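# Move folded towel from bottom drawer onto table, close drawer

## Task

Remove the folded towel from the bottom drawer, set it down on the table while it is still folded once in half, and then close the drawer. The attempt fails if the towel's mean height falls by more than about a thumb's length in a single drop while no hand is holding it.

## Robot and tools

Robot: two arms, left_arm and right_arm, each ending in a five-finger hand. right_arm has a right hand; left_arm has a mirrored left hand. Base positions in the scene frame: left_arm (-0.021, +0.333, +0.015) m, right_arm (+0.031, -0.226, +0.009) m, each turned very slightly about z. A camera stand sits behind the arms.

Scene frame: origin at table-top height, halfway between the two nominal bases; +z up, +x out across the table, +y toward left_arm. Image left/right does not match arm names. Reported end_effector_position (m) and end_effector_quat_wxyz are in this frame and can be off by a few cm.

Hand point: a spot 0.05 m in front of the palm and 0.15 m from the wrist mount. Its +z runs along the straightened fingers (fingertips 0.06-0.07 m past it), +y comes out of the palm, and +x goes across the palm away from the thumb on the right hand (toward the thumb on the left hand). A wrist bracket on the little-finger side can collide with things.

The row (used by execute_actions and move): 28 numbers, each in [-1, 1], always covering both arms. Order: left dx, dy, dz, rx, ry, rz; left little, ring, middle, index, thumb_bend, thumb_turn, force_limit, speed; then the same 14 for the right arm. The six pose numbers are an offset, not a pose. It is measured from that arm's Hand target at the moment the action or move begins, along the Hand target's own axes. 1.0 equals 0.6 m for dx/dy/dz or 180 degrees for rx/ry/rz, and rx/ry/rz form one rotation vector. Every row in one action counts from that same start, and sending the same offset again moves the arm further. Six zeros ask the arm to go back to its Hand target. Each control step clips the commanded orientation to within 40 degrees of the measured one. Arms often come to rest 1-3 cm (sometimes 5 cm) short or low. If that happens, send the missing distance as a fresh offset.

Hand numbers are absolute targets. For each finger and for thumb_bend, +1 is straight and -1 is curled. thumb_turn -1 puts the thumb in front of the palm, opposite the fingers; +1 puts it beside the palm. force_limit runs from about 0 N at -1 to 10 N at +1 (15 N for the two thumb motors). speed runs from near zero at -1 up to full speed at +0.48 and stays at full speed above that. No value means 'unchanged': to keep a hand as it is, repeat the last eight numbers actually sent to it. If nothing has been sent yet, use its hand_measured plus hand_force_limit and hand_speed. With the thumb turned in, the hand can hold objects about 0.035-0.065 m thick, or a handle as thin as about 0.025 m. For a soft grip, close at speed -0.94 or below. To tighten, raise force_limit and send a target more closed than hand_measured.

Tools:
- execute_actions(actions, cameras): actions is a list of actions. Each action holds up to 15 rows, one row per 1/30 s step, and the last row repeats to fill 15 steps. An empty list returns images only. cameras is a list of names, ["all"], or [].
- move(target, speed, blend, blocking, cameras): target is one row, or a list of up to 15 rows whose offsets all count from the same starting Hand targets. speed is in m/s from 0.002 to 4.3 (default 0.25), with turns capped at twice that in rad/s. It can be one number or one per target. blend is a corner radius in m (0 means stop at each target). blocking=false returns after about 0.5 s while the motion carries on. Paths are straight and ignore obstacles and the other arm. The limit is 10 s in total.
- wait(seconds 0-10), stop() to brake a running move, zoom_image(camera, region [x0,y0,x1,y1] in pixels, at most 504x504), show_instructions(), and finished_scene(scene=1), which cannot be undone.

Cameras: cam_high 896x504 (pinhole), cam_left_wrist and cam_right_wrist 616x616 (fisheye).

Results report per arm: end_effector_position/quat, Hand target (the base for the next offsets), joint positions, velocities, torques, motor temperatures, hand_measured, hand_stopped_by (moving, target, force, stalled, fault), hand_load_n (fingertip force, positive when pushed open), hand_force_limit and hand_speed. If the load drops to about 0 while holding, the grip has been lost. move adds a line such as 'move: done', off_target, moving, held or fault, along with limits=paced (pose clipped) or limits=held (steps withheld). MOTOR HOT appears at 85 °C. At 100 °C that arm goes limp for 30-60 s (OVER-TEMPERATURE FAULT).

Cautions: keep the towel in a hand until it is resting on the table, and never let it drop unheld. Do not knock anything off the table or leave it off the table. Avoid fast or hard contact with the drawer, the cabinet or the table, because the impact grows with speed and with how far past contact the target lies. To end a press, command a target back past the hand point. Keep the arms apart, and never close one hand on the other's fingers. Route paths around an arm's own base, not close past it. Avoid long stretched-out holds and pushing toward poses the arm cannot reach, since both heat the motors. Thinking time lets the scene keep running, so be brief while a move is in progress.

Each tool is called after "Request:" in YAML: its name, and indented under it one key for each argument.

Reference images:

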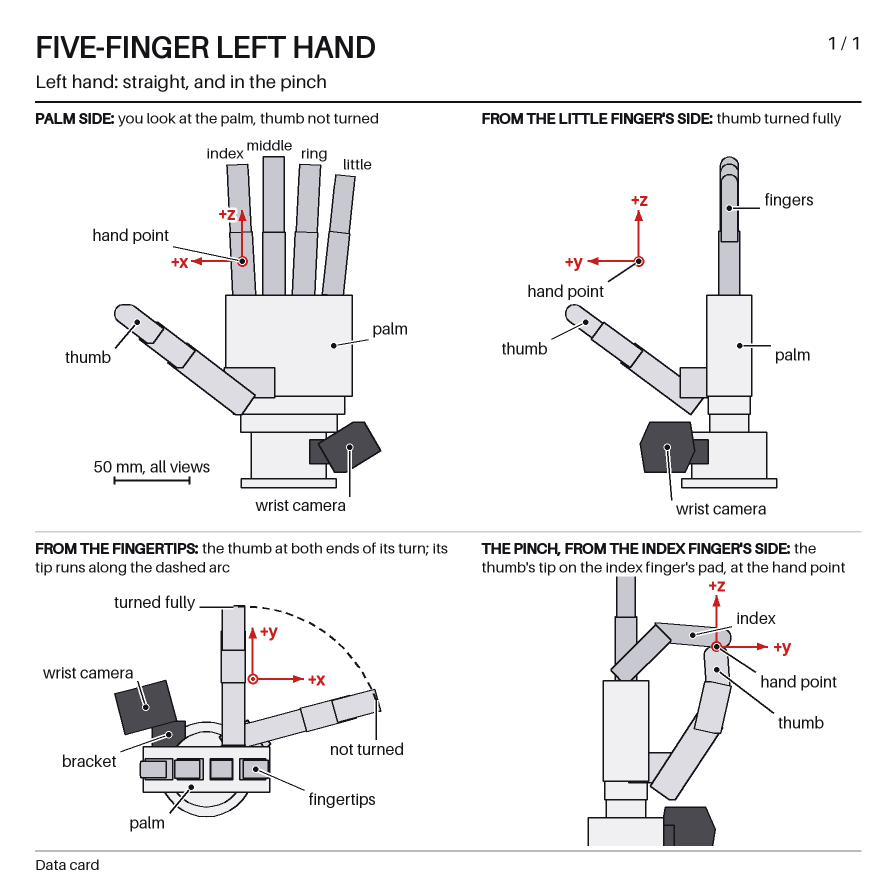

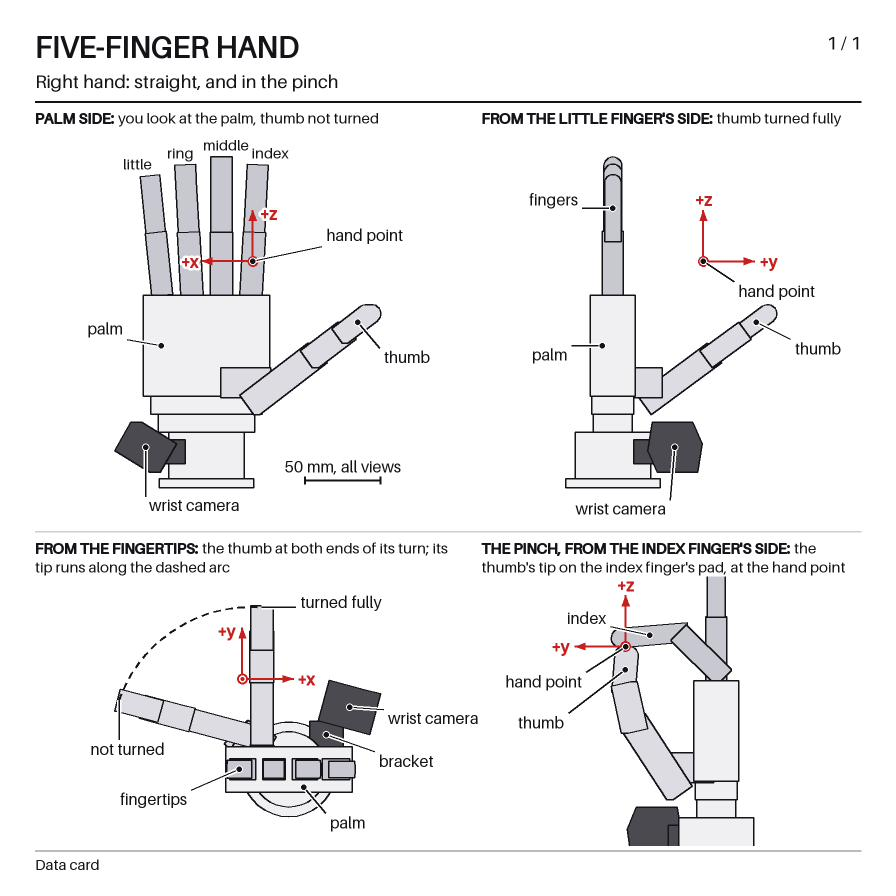

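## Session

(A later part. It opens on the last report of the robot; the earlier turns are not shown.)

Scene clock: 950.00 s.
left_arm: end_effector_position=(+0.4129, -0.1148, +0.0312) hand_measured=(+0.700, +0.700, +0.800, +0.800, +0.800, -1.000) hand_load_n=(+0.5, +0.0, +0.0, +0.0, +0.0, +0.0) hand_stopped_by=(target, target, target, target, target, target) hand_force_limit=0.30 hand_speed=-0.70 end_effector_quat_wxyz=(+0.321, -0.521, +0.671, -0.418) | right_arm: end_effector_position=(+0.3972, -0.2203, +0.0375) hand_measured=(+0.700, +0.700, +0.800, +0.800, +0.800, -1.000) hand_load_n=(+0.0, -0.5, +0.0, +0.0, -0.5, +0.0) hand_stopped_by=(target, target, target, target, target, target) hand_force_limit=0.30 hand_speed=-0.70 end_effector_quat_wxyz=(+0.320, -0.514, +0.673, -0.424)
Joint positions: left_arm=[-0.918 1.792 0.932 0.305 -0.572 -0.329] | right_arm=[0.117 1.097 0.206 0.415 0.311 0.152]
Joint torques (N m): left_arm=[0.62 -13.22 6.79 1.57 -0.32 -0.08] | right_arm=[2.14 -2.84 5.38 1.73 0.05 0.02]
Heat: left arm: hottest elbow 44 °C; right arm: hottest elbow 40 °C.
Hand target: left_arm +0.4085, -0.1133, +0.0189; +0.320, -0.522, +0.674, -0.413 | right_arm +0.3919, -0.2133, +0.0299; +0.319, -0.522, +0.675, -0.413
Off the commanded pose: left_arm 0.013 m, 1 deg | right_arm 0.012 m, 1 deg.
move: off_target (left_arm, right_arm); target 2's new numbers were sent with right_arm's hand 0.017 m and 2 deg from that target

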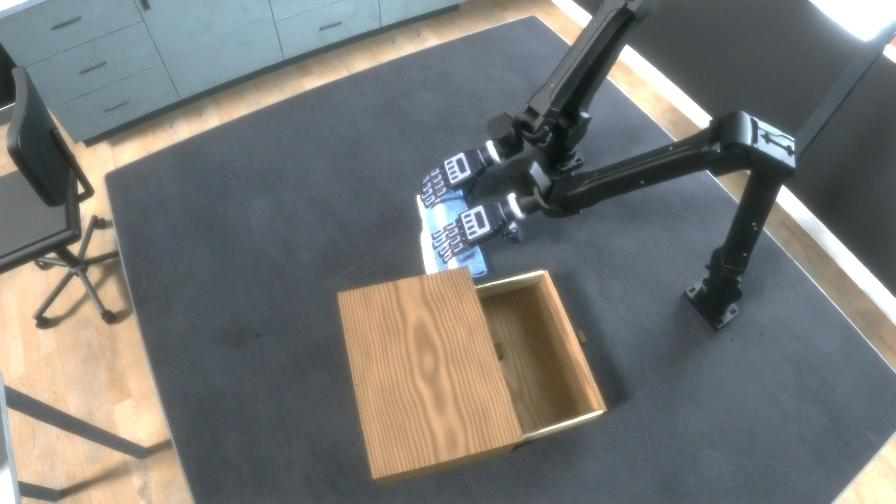

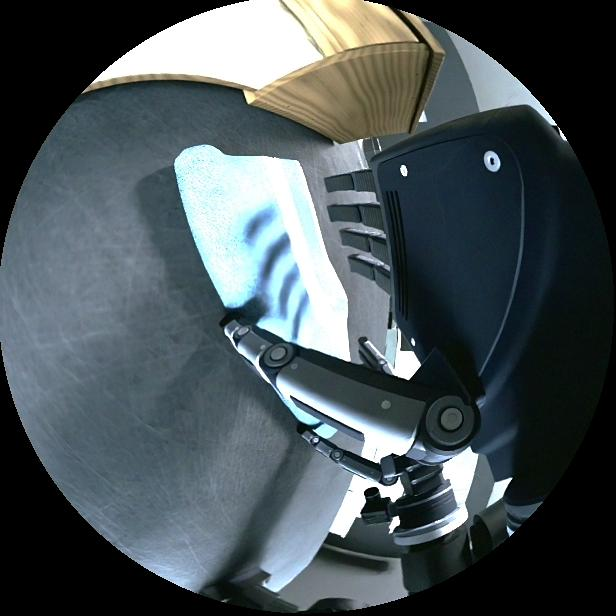

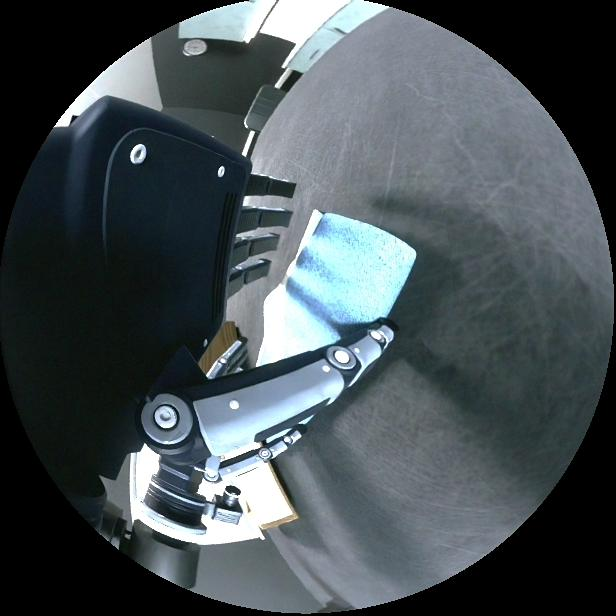

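Request:
move:
  target:
    - [0,-0.1931,-0.0984,0,0,0,0.7,0.7,0.8,0.8,0.8,-1,0.3,-0.7, 0,-0.1931,-0.0984,0,0,0,0.7,0.7,0.8,0.8,0.8,-1,0.3,-0.7]
    - [-0.607,-0.1098,-0.5227,-0.2667,0,0,1,1,1,1,0.8,-1,0.3,0.2, 0,-0.185,-0.1878,0,0,0,0.7,0.7,0.8,0.8,0.8,-1,0.3,-0.7]
  speed: [0.1,0.25]
  cameras: ["all"]

Request:
zoom_image:
  camera: "cam_high"
  region: [380, 130, 540, 300]

Request:
zoom_image:
  camera: "cam_right_wrist"
  region: [220, 170, 480, 430]

Scene clock: 1005.03 s.
left_arm: end_effector_position=(+0.2408, +0.3000, +0.1987) hand_measured=(+1.000, +1.000, +1.000, +1.000, +0.800, -1.000) hand_load_n=(+0.0, +0.0, +0.0, +0.0, +0.0, +0.0) hand_stopped_by=(target, target, target, target, target, target) hand_force_limit=0.30 hand_speed=0.20 end_effector_quat_wxyz=(+0.062, -0.610, +0.785, -0.088) | right_arm: end_effector_position=(+0.3328, -0.2079, +0.1462) hand_measured=(+0.700, +0.700, +0.800, +0.800, +0.800, -1.000) hand_load_n=(+0.0, +0.0, +0.0, +0.0, +0.0, +0.0) hand_stopped_by=(target, target, target, target, target, target) hand_force_limit=0.30 hand_speed=-0.70 end_effector_quat_wxyz=(+0.294, -0.534, +0.681, -0.405)
Joint positions: left_arm=[-0.031 1.046 0.958 -1.276 0.059 0.228] | right_arm=[0.218 0.499 0.382 -0.453 0.392 0.203]
Joint torques (N m): left_arm=[1.14 -3.72 14.94 -0.08 0.09 -0.02] | right_arm=[2.14 -0.5 13.56 1.39 0.38 0.03]
Heat: left arm: hottest elbow 42 °C; right arm: hottest elbow 39 °C.
Hand target: left_arm +0.2582, +0.3018, +0.2200; +0.080, -0.607, +0.784, -0.103 | right_arm +0.3438, -0.2006, +0.1801; +0.319, -0.522, +0.675, -0.413
Off the commanded pose: left_arm 0.027 m, 3 deg | right_arm 0.036 m, 3 deg.
move: off_target (left_arm, right_arm); target 2's new numbers were sent with left_arm's hand 0.027 m and 3 deg from that target

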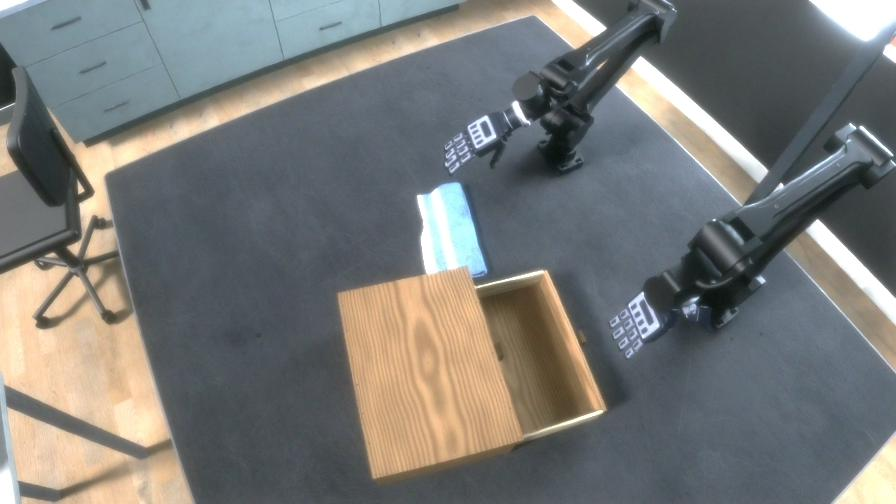

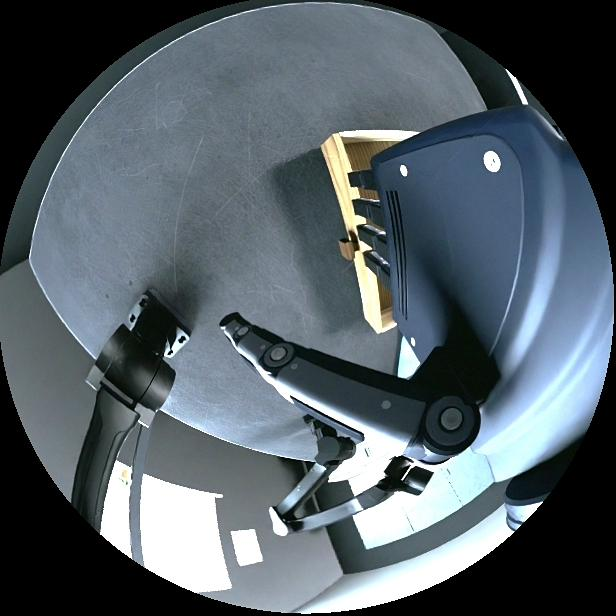

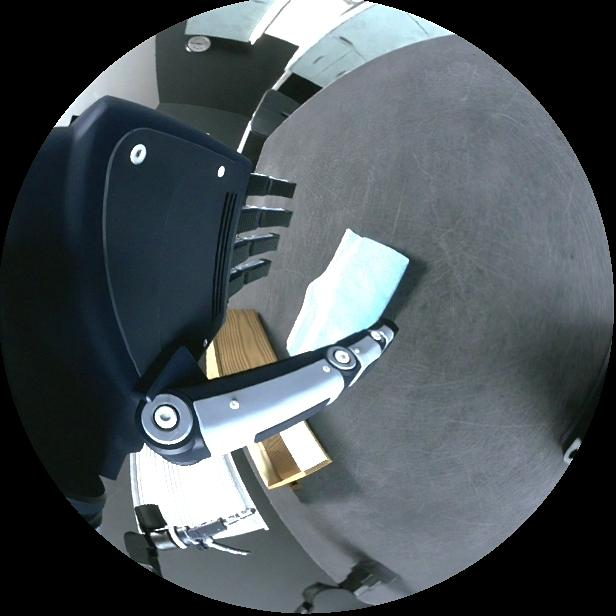

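Scaled by 2.965.

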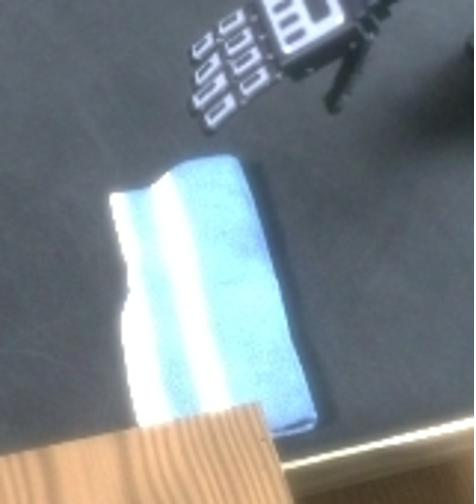

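Scaled by 1.938 from the camera's 616x616 image, which has a finer 880x880 frame.

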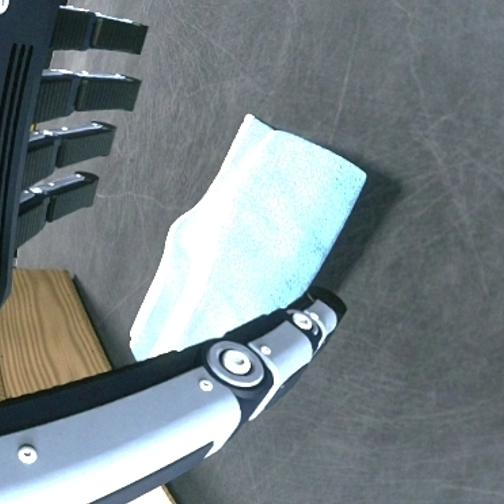

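Request:
move:
  target: [0.0026,0.0671,0.2582,0,0,0,1,1,1,1,0.8,-1,0.3,0.2, 0,0,0,0,0,0,0.7,0.7,0.8,0.8,0.8,-1,0.3,-0.7]
  speed: 0.15
  cameras: ["cam_high","cam_left_wrist"]

Request:
zoom_image:
  camera: "cam_left_wrist"
  region: [260, 90, 460, 390]

Scene clock: 1013.63 s.
left_arm: end_effector_position=(+0.2599, +0.2997, +0.0651) hand_measured=(+1.000, +1.000, +1.000, +1.000, +0.800, -1.000) hand_load_n=(+0.0, +0.0, +0.0, +0.0, +0.0, +0.0) hand_stopped_by=(target, target, target, target, target, target) hand_force_limit=0.30 hand_speed=0.20 end_effector_quat_wxyz=(+0.083, -0.607, +0.783, -0.104) | right_arm: end_effector_position=(+0.3328, -0.2079, +0.1462) hand_measured=(+0.700, +0.700, +0.800, +0.800, +0.800, -1.000) hand_load_n=(+0.0, +0.0, +0.0, +0.0, +0.0, +0.0) hand_stopped_by=(target, target, target, target, target, target) hand_force_limit=0.30 hand_speed=-0.70 end_effector_quat_wxyz=(+0.294, -0.534, +0.681, -0.405)
Joint positions: left_arm=[-0.031 1.177 0.683 -0.816 0.059 0.228] | right_arm=[0.218 0.499 0.382 -0.453 0.392 0.203]
Joint torques (N m): left_arm=[0.73 -4.6 7.97 0.75 0.08 -0.07] | right_arm=[1.96 -0.67 13.59 1.5 0.4 0.05]
Heat: left arm: hottest elbow 43 °C; right arm: hottest elbow 41 °C.
Hand target: left_arm +0.2588, +0.2999, +0.0599; +0.080, -0.607, +0.784, -0.103 | right_arm +0.3438, -0.2006, +0.1801; +0.319, -0.522, +0.675, -0.413
Off the commanded pose: left_arm 0.005 m, 0 deg | right_arm 0.036 m, 3 deg.
move: off_target (right_arm)
Images, in order (width x height): cam_high 896x504, cam_left_wrist 616x616.

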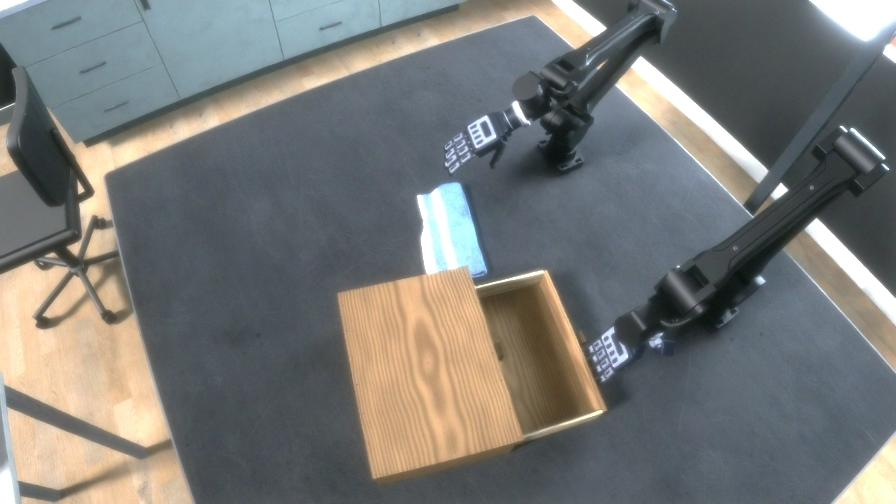

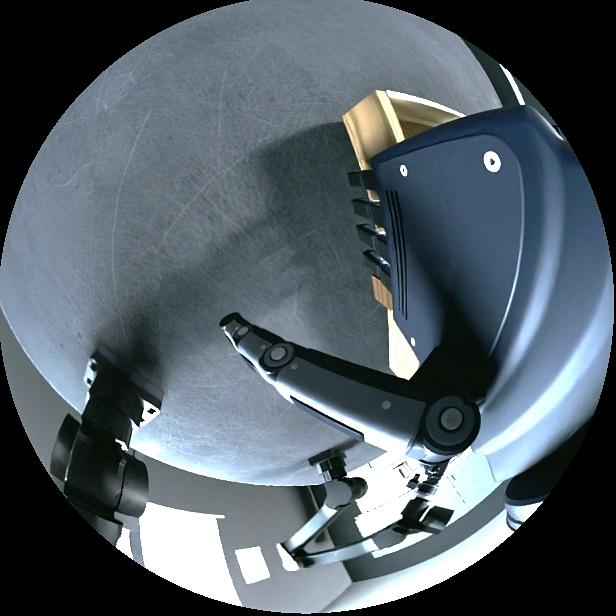

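Scaled by 1.680 from the camera's 616x616 image, which has a finer 880x880 frame.

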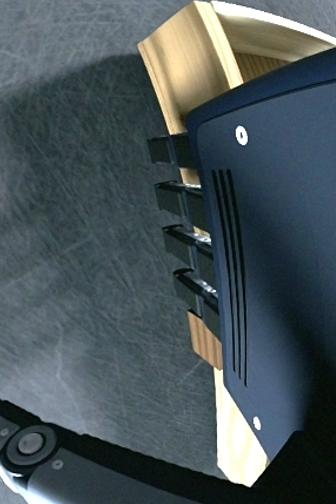

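Request:
move:
  target:
    - [-0.0133,0,0,0,0,0,1,1,1,1,0.8,-1,0.3,0.2, 0,0,0,0,0,0,0.7,0.7,0.8,0.8,0.8,-1,0.3,-0.7]
    - [-0.0129,-0.298,0.0798,0,0,0,1,1,1,1,0.8,-1,0.3,0.2, 0,0,0,0,0,0,0.7,0.7,0.8,0.8,0.8,-1,0.3,-0.7]
  speed: [0.08,0.07]
  blend: [0.005,0]
  cameras: ["cam_high","cam_left_wrist"]

Request:
zoom_image:
  camera: "cam_high"
  region: [420, 230, 620, 440]

Scene clock: 1024.87 s.
left_arm: end_effector_position=(+0.4094, +0.2680, +0.0558) hand_measured=(+1.000, +1.000, +1.000, +1.000, +0.800, -1.000) hand_load_n=(+0.0, -0.5, -1.5, -0.5, +0.0, +0.0) hand_stopped_by=(target, target, target, target, target, target) hand_force_limit=0.30 hand_speed=0.20 end_effector_quat_wxyz=(+0.063, -0.608, +0.787, -0.086) | right_arm: end_effector_position=(+0.3328, -0.2079, +0.1462) hand_measured=(+0.700, +0.700, +0.800, +0.800, +0.800, -1.000) hand_load_n=(+0.0, +0.0, +0.0, +0.0, +0.0, +0.0) hand_stopped_by=(target, target, target, target, target, target) hand_force_limit=0.30 hand_speed=-0.70 end_effector_quat_wxyz=(+0.294, -0.534, +0.681, -0.405)
Joint positions: left_arm=[-0.097 1.624 1.106 -0.843 0.041 0.169] | right_arm=[0.218 0.499 0.382 -0.453 0.392 0.203]
Joint torques (N m): left_arm=[0.15 -10.34 13.15 1.16 0.04 -0.2] | right_arm=[1.85 -0.85 13.49 1.47 0.35 0.05]
Heat: left arm: hottest elbow 43 °C; right arm: hottest elbow 43 °C.
Hand target: left_arm +0.4401, +0.2611, +0.0599; +0.080, -0.607, +0.784, -0.103 | right_arm +0.3438, -0.2006, +0.1801; +0.319, -0.522, +0.675, -0.413
Off the commanded pose: left_arm 0.032 m, 3 deg | right_arm 0.036 m, 3 deg.
move: off_target (left_arm, right_arm); blend cut to 0.004 m at target 1
Images, in order (width x height): cam_high 896x504, cam_left_wrist 616x616.

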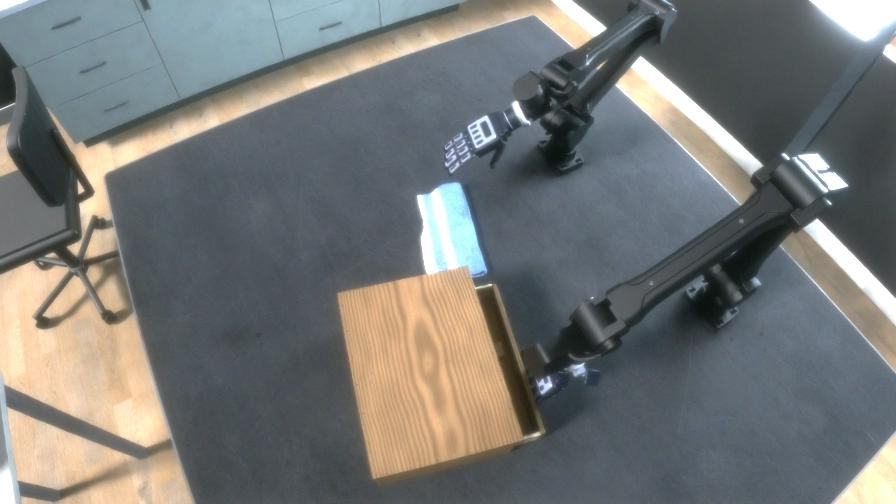

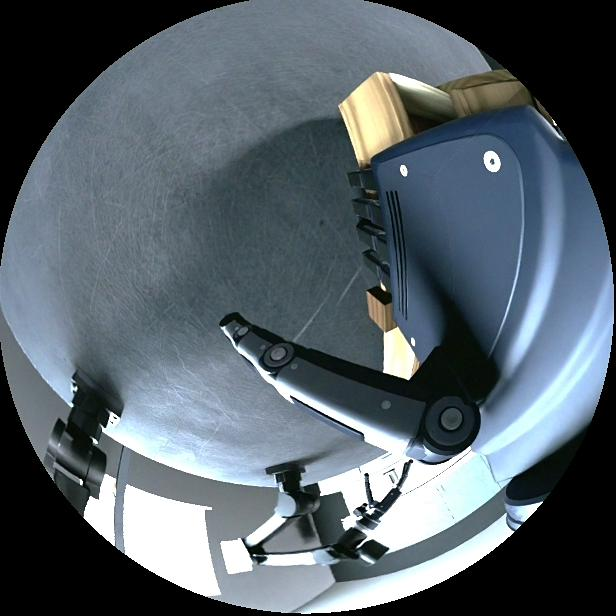

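Scaled by 2.400.

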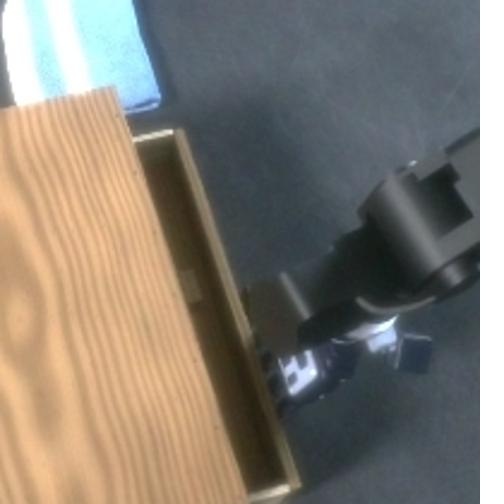

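Request:
move:
  target:
    - [0, -0.0805, 0.0215, 0, 0, 0, 1, 1, 1, 1, 0.8, -1, 0.3, 0.2, 0, 0, 0, 0, 0, 0, 0.7, 0.7, 0.8, 0.8, 0.8, -1, 0.3, -0.7]
  speed: 0.06
  cameras: ["cam_high"]

Scene clock: 1033.73 s.
left_arm: end_effector_position=(+0.4570, +0.2555, +0.0560) hand_measured=(+1.000, +1.000, +1.000, +1.000, +0.800, -1.000) hand_load_n=(+0.0, -0.5, -2.0, -1.0, +0.0, +0.0) hand_stopped_by=(target, target, target, target, target, target) hand_force_limit=0.30 hand_speed=0.20 end_effector_quat_wxyz=(+0.064, -0.607, +0.787, -0.089) | right_arm: end_effector_position=(+0.3328, -0.2079, +0.1462) hand_measured=(+0.700, +0.700, +0.800, +0.800, +0.800, -1.000) hand_load_n=(+0.0, +0.0, +0.0, +0.0, +0.0, +0.0) hand_stopped_by=(target, target, target, target, target, target) hand_force_limit=0.30 hand_speed=-0.70 end_effector_quat_wxyz=(+0.294, -0.534, +0.681, -0.405)
Joint positions: left_arm=[-0.113 1.734 1.252 -0.874 0.041 0.154] | right_arm=[0.218 0.499 0.382 -0.453 0.392 0.203]
Joint torques (N m): left_arm=[-0.21 -11.52 14.05 0.7 -0.14 -0.2] | right_arm=[2.02 -0.67 13.61 1.52 0.39 0.01]
Heat: left arm: hottest elbow 44 °C; right arm: hottest elbow 44 °C.
Hand target: left_arm +0.4883, +0.2485, +0.0598; +0.079, -0.607, +0.784, -0.103 | right_arm +0.3438, -0.2006, +0.1801; +0.319, -0.522, +0.675, -0.413
Off the commanded pose: left_arm 0.032 m, 3 deg | right_arm 0.036 m, 3 deg.
move: off_target (left_arm, right_arm)
Images, in order (width x height): cam_high 896x504.

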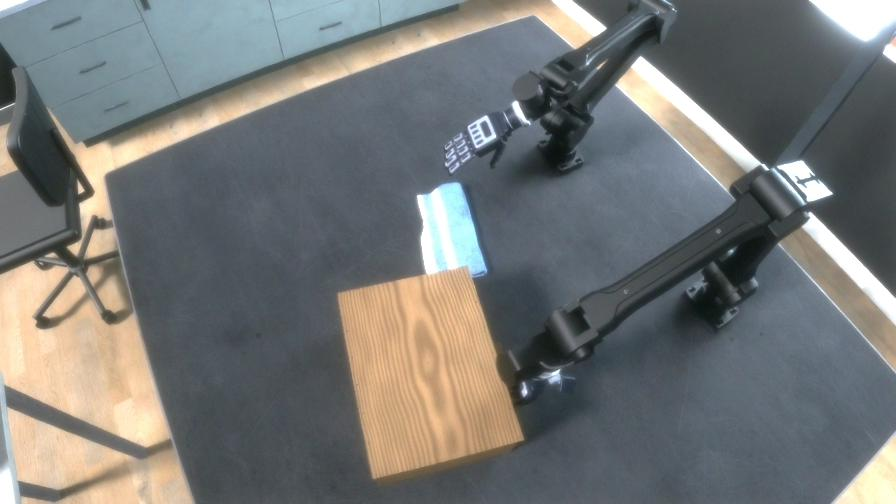

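Request:
zoom_image:
  camera: "cam_high"
  region: [400, 240, 600, 460]

Scaled by 2.291.

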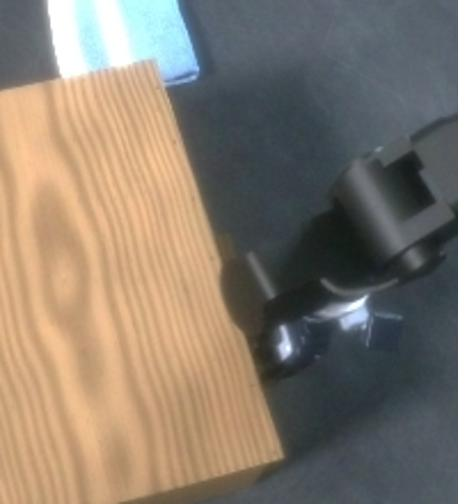

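Request:
move:
  target:
    - [0, -0.0322, 0.0086, 0, 0, 0, 1, 1, 1, 1, 0.8, -1, 0.3, 0.2, 0, 0, 0, 0, 0, 0, 0.7, 0.7, 0.8, 0.8, 0.8, -1, 0.3, -0.7]
  speed: 0.05
  cameras: ["cam_high", "cam_left_wrist"]

Scene clock: 1038.53 s.
left_arm: end_effector_position=(+0.4740, +0.2507, +0.0568) hand_measured=(+1.000, +1.000, +1.000, +1.000, +0.800, -1.000) hand_load_n=(+0.0, -0.5, -4.0, +0.0, +0.0, +0.0) hand_stopped_by=(target, target, target, target, target, target) hand_force_limit=0.30 hand_speed=0.20 end_effector_quat_wxyz=(+0.061, -0.608, +0.787, -0.087) | right_arm: end_effector_position=(+0.3328, -0.2079, +0.1462) hand_measured=(+0.700, +0.700, +0.800, +0.800, +0.800, -1.000) hand_load_n=(+0.0, +0.0, +0.0, +0.0, +0.0, +0.0) hand_stopped_by=(target, target, target, target, target, target) hand_force_limit=0.30 hand_speed=-0.70 end_effector_quat_wxyz=(+0.294, -0.534, +0.681, -0.405)
Joint positions: left_arm=[-0.118 1.777 1.315 -0.899 0.041 0.148] | right_arm=[0.218 0.499 0.382 -0.453 0.392 0.203]
Joint torques (N m): left_arm=[-0.15 -12.81 14.6 1.17 -0.17 -0.17] | right_arm=[1.85 -0.67 13.59 1.43 0.39 0.04]
Motor temperatures (°C): left_arm=[31 32 44 32 31 31] | right_arm=[32 31 45 32 32 29]
Heat: left arm: hottest elbow 44 °C; right arm: hottest elbow 45 °C.
Hand target: left_arm +0.5077, +0.2436, +0.0598; +0.080, -0.607, +0.784, -0.103 | right_arm +0.3438, -0.2006, +0.1801; +0.319, -0.522, +0.675, -0.413
Off the commanded pose: left_arm 0.035 m, 3 deg | right_arm 0.036 m, 3 deg.
move: off_target (left_arm, right_arm)
Images, in order (width x height): cam_high 896x504, cam_left_wrist 616x616.

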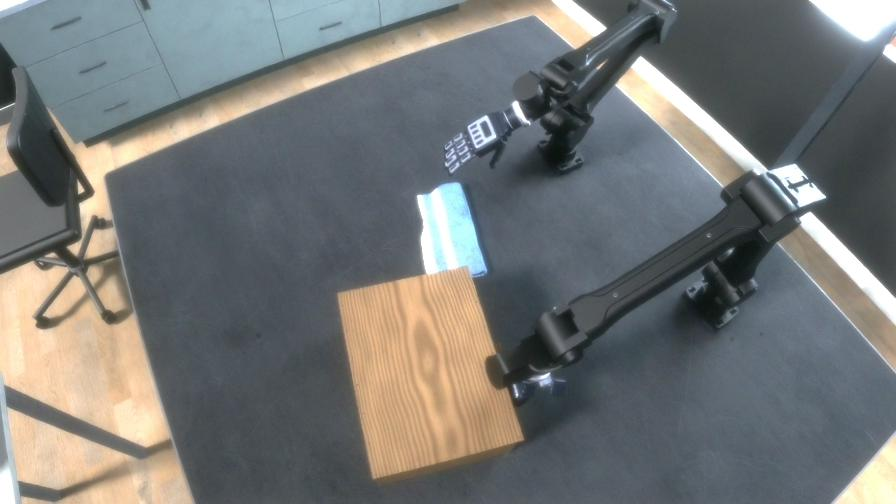

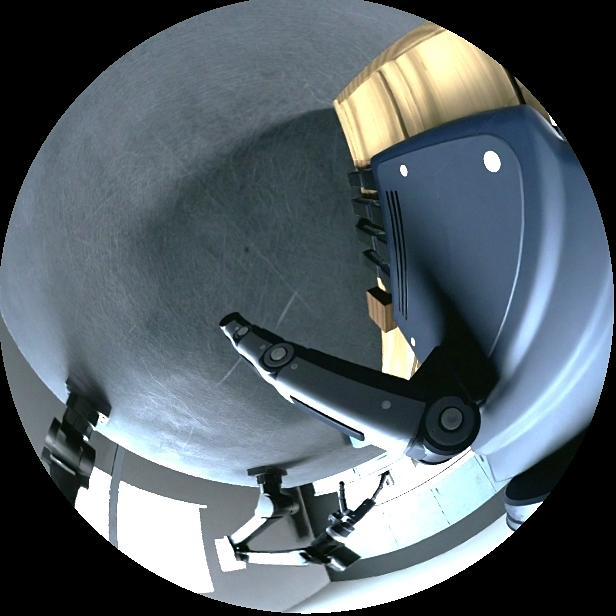

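Request:
zoom_image:
  camera: "cam_left_wrist"
  region: [300, 60, 560, 460]

Request:
zoom_image:
  camera: "cam_high"
  region: [440, 250, 600, 460]

Scaled by 1.260 from the camera's 616x616 image, which has a finer 880x880 frame.

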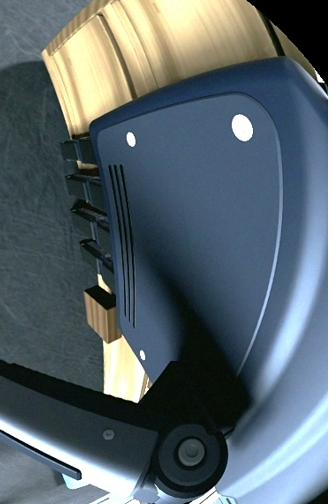

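Scaled by 2.400.

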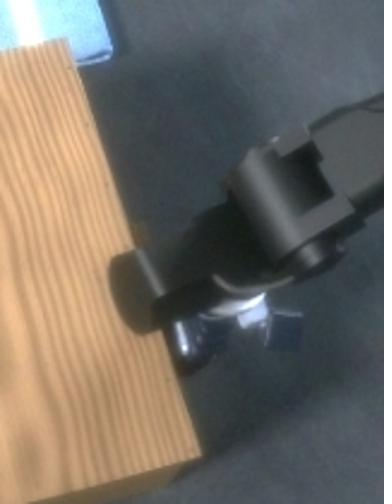

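Request:
move:
  target:
    - [0, 0.193, -0.0517, 0, 0, 0, 1, 1, 1, 1, 0.8, -1, 0.3, 0.2, 0, 0, 0, 0, 0, 0, 0.7, 0.7, 0.8, 0.8, 0.8, -1, 0.3, -0.7]
  speed: 0.12
  cameras: ["cam_high", "cam_left_wrist"]

Scene clock: 1059.47 s.
left_arm: end_effector_position=(+0.3923, +0.2708, +0.0578) hand_measured=(+1.000, +1.000, +1.000, +1.000, +0.800, -1.000) hand_load_n=(-0.5, +0.0, +0.0, +0.0, +0.0, +0.0) hand_stopped_by=(target, target, target, target, target, target) hand_force_limit=0.30 hand_speed=0.20 end_effector_quat_wxyz=(+0.075, -0.609, +0.784, -0.097) | right_arm: end_effector_position=(+0.3328, -0.2079, +0.1462) hand_measured=(+0.700, +0.700, +0.800, +0.800, +0.800, -1.000) hand_load_n=(+0.0, +0.0, +0.0, +0.0, +0.0, +0.0) hand_stopped_by=(target, target, target, target, target, target) hand_force_limit=0.30 hand_speed=-0.70 end_effector_quat_wxyz=(+0.294, -0.534, +0.681, -0.405)
Joint positions: left_arm=[-0.093 1.558 1.031 -0.801 0.043 0.166] | right_arm=[0.218 0.499 0.382 -0.453 0.392 0.203]
Joint torques (N m): left_arm=[0.79 -12.34 7.57 0.61 0.11 0] | right_arm=[1.9 -0.62 13.61 1.42 0.37 0.07]
Heat: left arm: hottest elbow 44 °C; right arm: hottest elbow 46 °C.
Hand target: left_arm +0.3916, +0.2735, +0.0598; +0.079, -0.607, +0.784, -0.103 | right_arm +0.3438, -0.2006, +0.1801; +0.319, -0.522, +0.675, -0.413
Off the commanded pose: left_arm 0.004 m, 1 deg | right_arm 0.036 m, 3 deg.
move: off_target (right_arm)
Images, in order (width x height): cam_high 896x504, cam_left_wrist 616x616.

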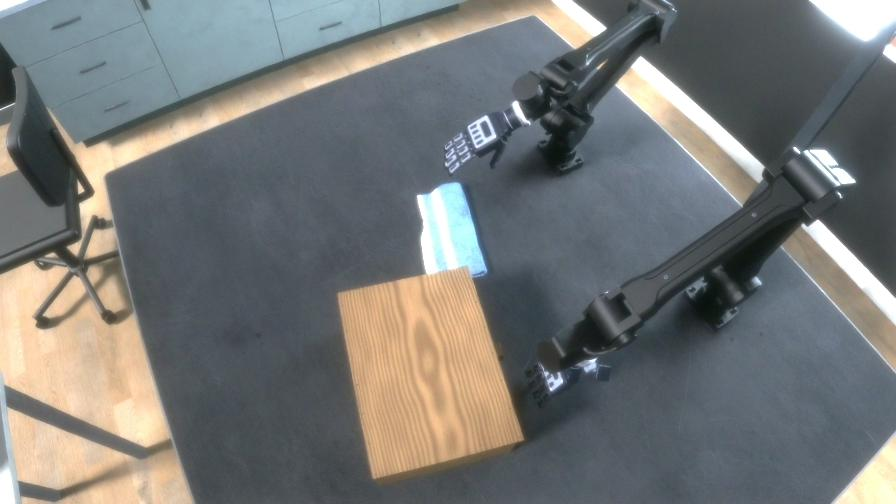

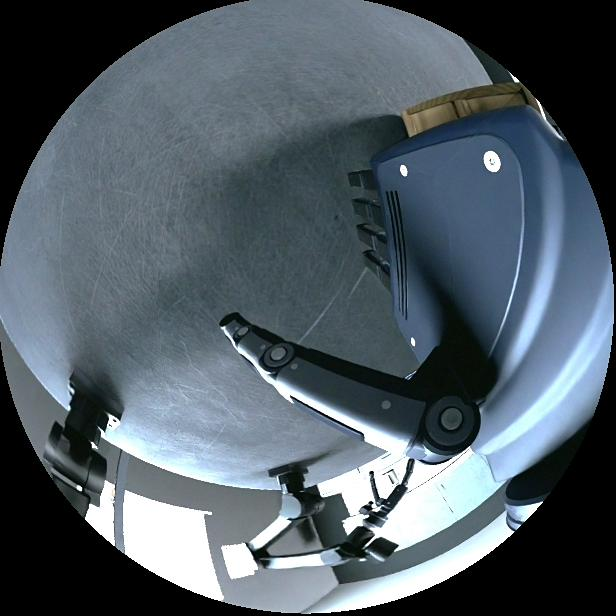

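Request:
zoom_image:
  camera: "cam_high"
  region: [450, 260, 560, 460]

Request:
zoom_image:
  camera: "cam_left_wrist"
  region: [380, 60, 580, 180]

Scaled by 2.520.

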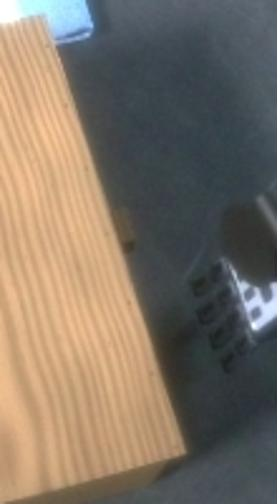

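Scaled by 2.520 from the camera's 616x616 image, which has a finer 880x880 frame.

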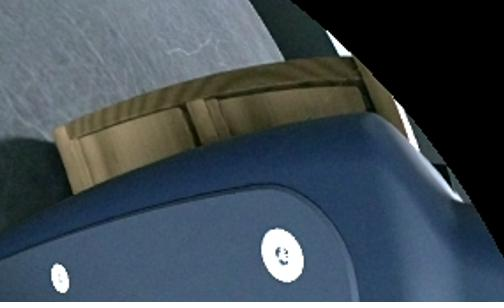

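Request:
execute_actions:
  actions: []
  cameras: ["cam_right_wrist"]

Scene clock: 1069.53 s.
left_arm: end_effector_position=(+0.3923, +0.2707, +0.0578) hand_measured=(+1.000, +1.000, +1.000, +1.000, +0.800, -1.000) hand_load_n=(+0.0, +0.0, +0.0, -0.5, +0.0, +0.0) hand_stopped_by=(target, target, target, target, target, target) hand_force_limit=0.30 hand_speed=0.20 end_effector_quat_wxyz=(+0.075, -0.609, +0.784, -0.097) | right_arm: end_effector_position=(+0.3328, -0.2079, +0.1462) hand_measured=(+0.700, +0.700, +0.800, +0.800, +0.800, -1.000) hand_load_n=(+0.0, +0.0, +0.0, -0.5, +0.0, +0.0) hand_stopped_by=(target, target, target, target, target, target) hand_force_limit=0.30 hand_speed=-0.70 end_effector_quat_wxyz=(+0.294, -0.534, +0.681, -0.405)
Joint positions: left_arm=[-0.093 1.558 1.031 -0.801 0.043 0.167] | right_arm=[0.218 0.499 0.382 -0.453 0.392 0.203]
Joint velocities: within noise
Joint torques (N m): left_arm=[1.14 -13.04 7.51 0.55 0.09 0.02] | right_arm=[1.9 -0.85 13.44 1.44 0.4 0.03]
Motor temperatures (°C): left_arm=[31 33 44 32 31 31] | right_arm=[32 31 47 32 32 29]
Heat: left arm: hottest elbow 44 °C; right arm: hottest elbow 47 °C.
Hand target: left_arm +0.3916, +0.2735, +0.0598; +0.079, -0.607, +0.784, -0.103 | right_arm +0.3438, -0.2006, +0.1801; +0.319, -0.522, +0.675, -0.413
Off the commanded pose: left_arm 0.004 m, 1 deg | right_arm 0.036 m, 3 deg.
Images, in order (width x height): cam_right_wrist 616x616.

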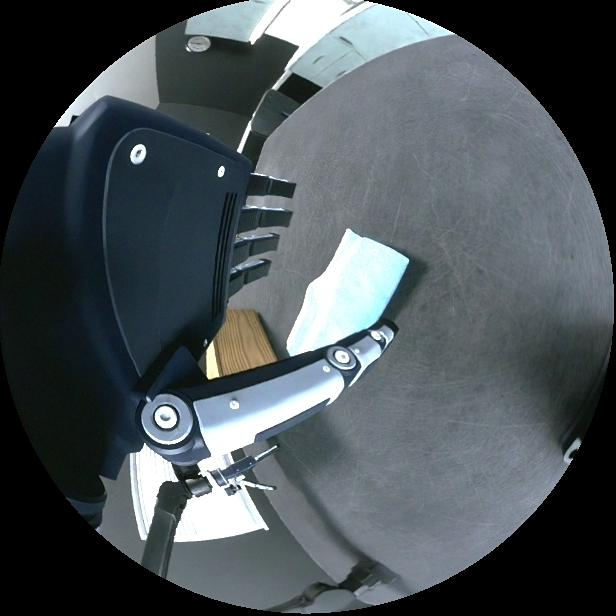

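Request:
move:
  target:
    - [0, 0.077, -0.2278, 0, 0, 0.333, 1, 1, 1, 1, 0.8, -1, 0.3, 0.2, 0, 0, 0, 0, 0, 0, 0.7, 0.7, 0.8, 0.8, 0.8, -1, 0.3, -0.7]
  speed: 0.25
  cameras: ["cam_high", "cam_left_wrist"]

Scene clock: 1080.93 s.
left_arm: end_effector_position=(+0.3200, +0.2935, +0.1813) hand_measured=(+1.000, +1.000, +1.000, +1.000, +0.800, -1.000) hand_load_n=(+0.0, +0.0, +0.0, +0.0, +0.0, +0.0) hand_stopped_by=(target, target, target, target, target, target) hand_force_limit=0.30 hand_speed=0.20 end_effector_quat_wxyz=(+0.124, -0.142, +0.981, -0.052) | right_arm: end_effector_position=(+0.3328, -0.2079, +0.1462) hand_measured=(+0.700, +0.700, +0.800, +0.800, +0.800, -1.000) hand_load_n=(+0.0, +0.0, +0.0, +0.0, +0.0, +0.0) hand_stopped_by=(target, target, target, target, target, target) hand_force_limit=0.30 hand_speed=-0.70 end_effector_quat_wxyz=(+0.294, -0.534, +0.681, -0.405)
Joint positions: left_arm=[-0.231 1.2 1.022 -1.124 0.011 1.066] | right_arm=[0.218 0.499 0.382 -0.453 0.392 0.203]
Joint torques (N m): left_arm=[-0.32 -7.88 8.75 0.01 -0.15 0.01] | right_arm=[1.96 -0.85 13.57 1.52 0.41 0.04]
Heat: left arm: hottest elbow 43 °C; right arm: hottest elbow 48 °C.
Hand target: left_arm +0.3142, +0.2935, +0.1801; +0.120, -0.134, +0.982, -0.050 | right_arm +0.3438, -0.2006, +0.1801; +0.319, -0.522, +0.675, -0.413
Off the commanded pose: left_arm 0.006 m, 1 deg | right_arm 0.036 m, 3 deg.
move: off_target (right_arm)
Images, in order (width x height): cam_high 896x504, cam_left_wrist 616x616.

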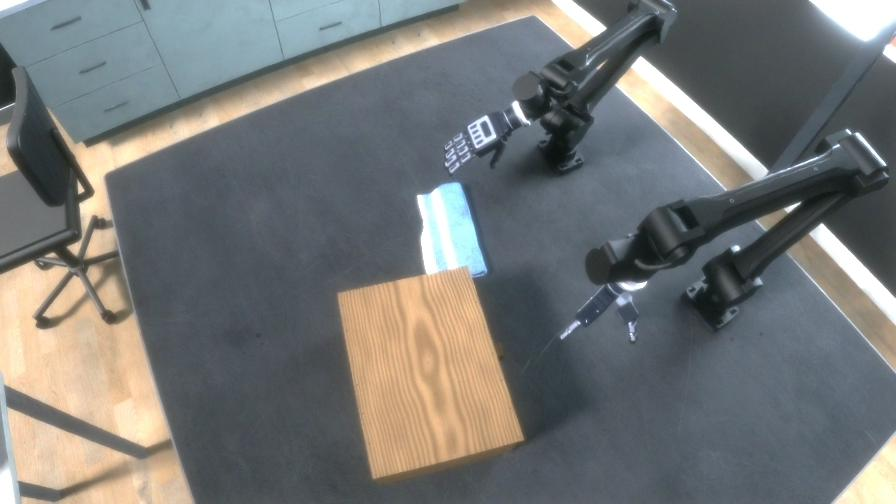

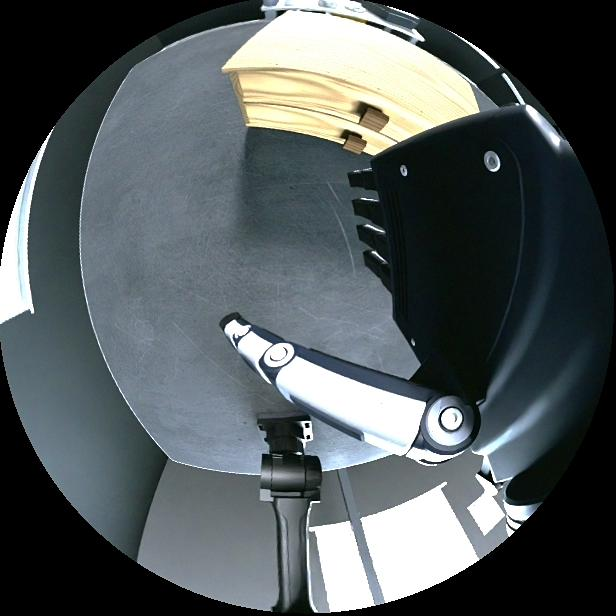

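Request:
zoom_image:
  camera: "cam_left_wrist"
  region: [210, 40, 390, 170]

Scaled by 2.800 from the camera's 616x616 image, which has a finer 880x880 frame.

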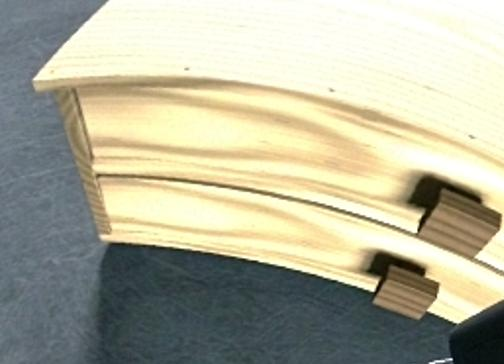

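Request:
zoom_image:
  camera: "cam_high"
  region: [390, 160, 520, 300]

Scaled by 3.600.

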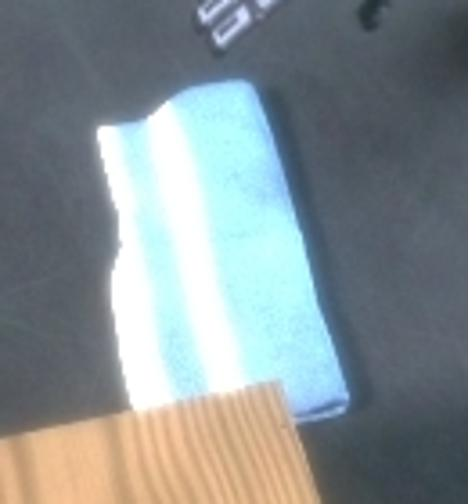

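Request:
execute_actions:
  actions: []
  cameras: ["cam_right_wrist"]

Request:
zoom_image:
  camera: "cam_right_wrist"
  region: [200, 210, 430, 380]

Scene clock: 1088.93 s.
left_arm: end_effector_position=(+0.3200, +0.2935, +0.1813) hand_measured=(+1.000, +1.000, +1.000, +1.000, +0.800, -1.000) hand_load_n=(+0.0, +0.0, +0.0, +0.0, +0.0, +0.0) hand_stopped_by=(target, target, target, target, target, target) hand_force_limit=0.30 hand_speed=0.20 end_effector_quat_wxyz=(+0.124, -0.141, +0.981, -0.052) | right_arm: end_effector_position=(+0.3328, -0.2079, +0.1462) hand_measured=(+0.700, +0.700, +0.800, +0.800, +0.800, -1.000) hand_load_n=(+0.0, +0.0, +0.0, +0.0, -0.5, +0.0) hand_stopped_by=(target, target, target, target, target, target) hand_force_limit=0.30 hand_speed=-0.70 end_effector_quat_wxyz=(+0.294, -0.534, +0.681, -0.405)
Joint positions: left_arm=[-0.231 1.2 1.022 -1.124 0.011 1.066] | right_arm=[0.218 0.499 0.382 -0.453 0.392 0.203]
Joint velocities: within noise
Joint torques (N m): left_arm=[0.03 -8.06 8.54 0.13 -0.16 0] | right_arm=[2.08 -1.03 13.53 1.46 0.37 0.03]
Motor temperatures (°C): left_arm=[31 33 43 32 31 31] | right_arm=[32 30 48 32 32 29]
Heat: left arm: hottest elbow 43 °C; right arm: hottest elbow 48 °C.
Hand target: left_arm +0.3143, +0.2935, +0.1801; +0.120, -0.134, +0.982, -0.050 | right_arm +0.3438, -0.2006, +0.1801; +0.319, -0.522, +0.675, -0.413
Off the commanded pose: left_arm 0.006 m, 1 deg | right_arm 0.036 m, 3 deg.
Images, in order (width x height): cam_right_wrist 616x616.

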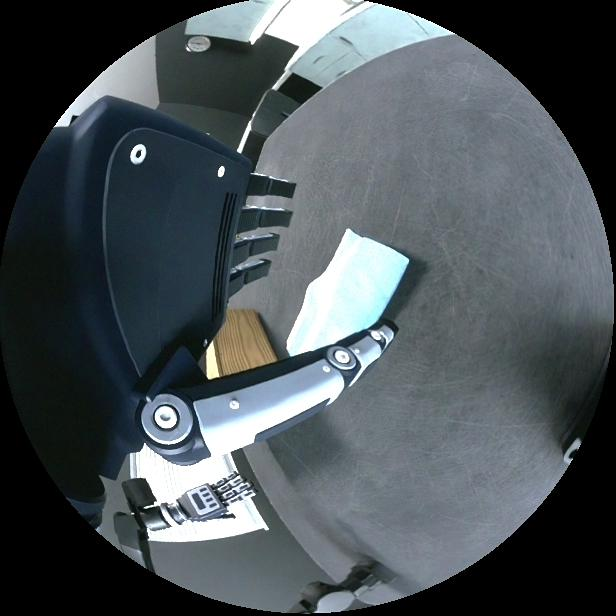

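Scaled by 2.191 from the camera's 616x616 image, which has a finer 880x880 frame.

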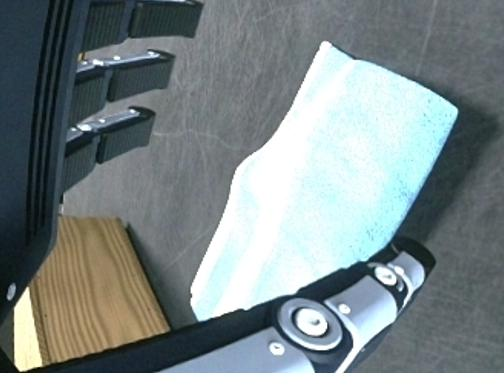

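Request:
finished_scene:

The scene is finished: the task was done.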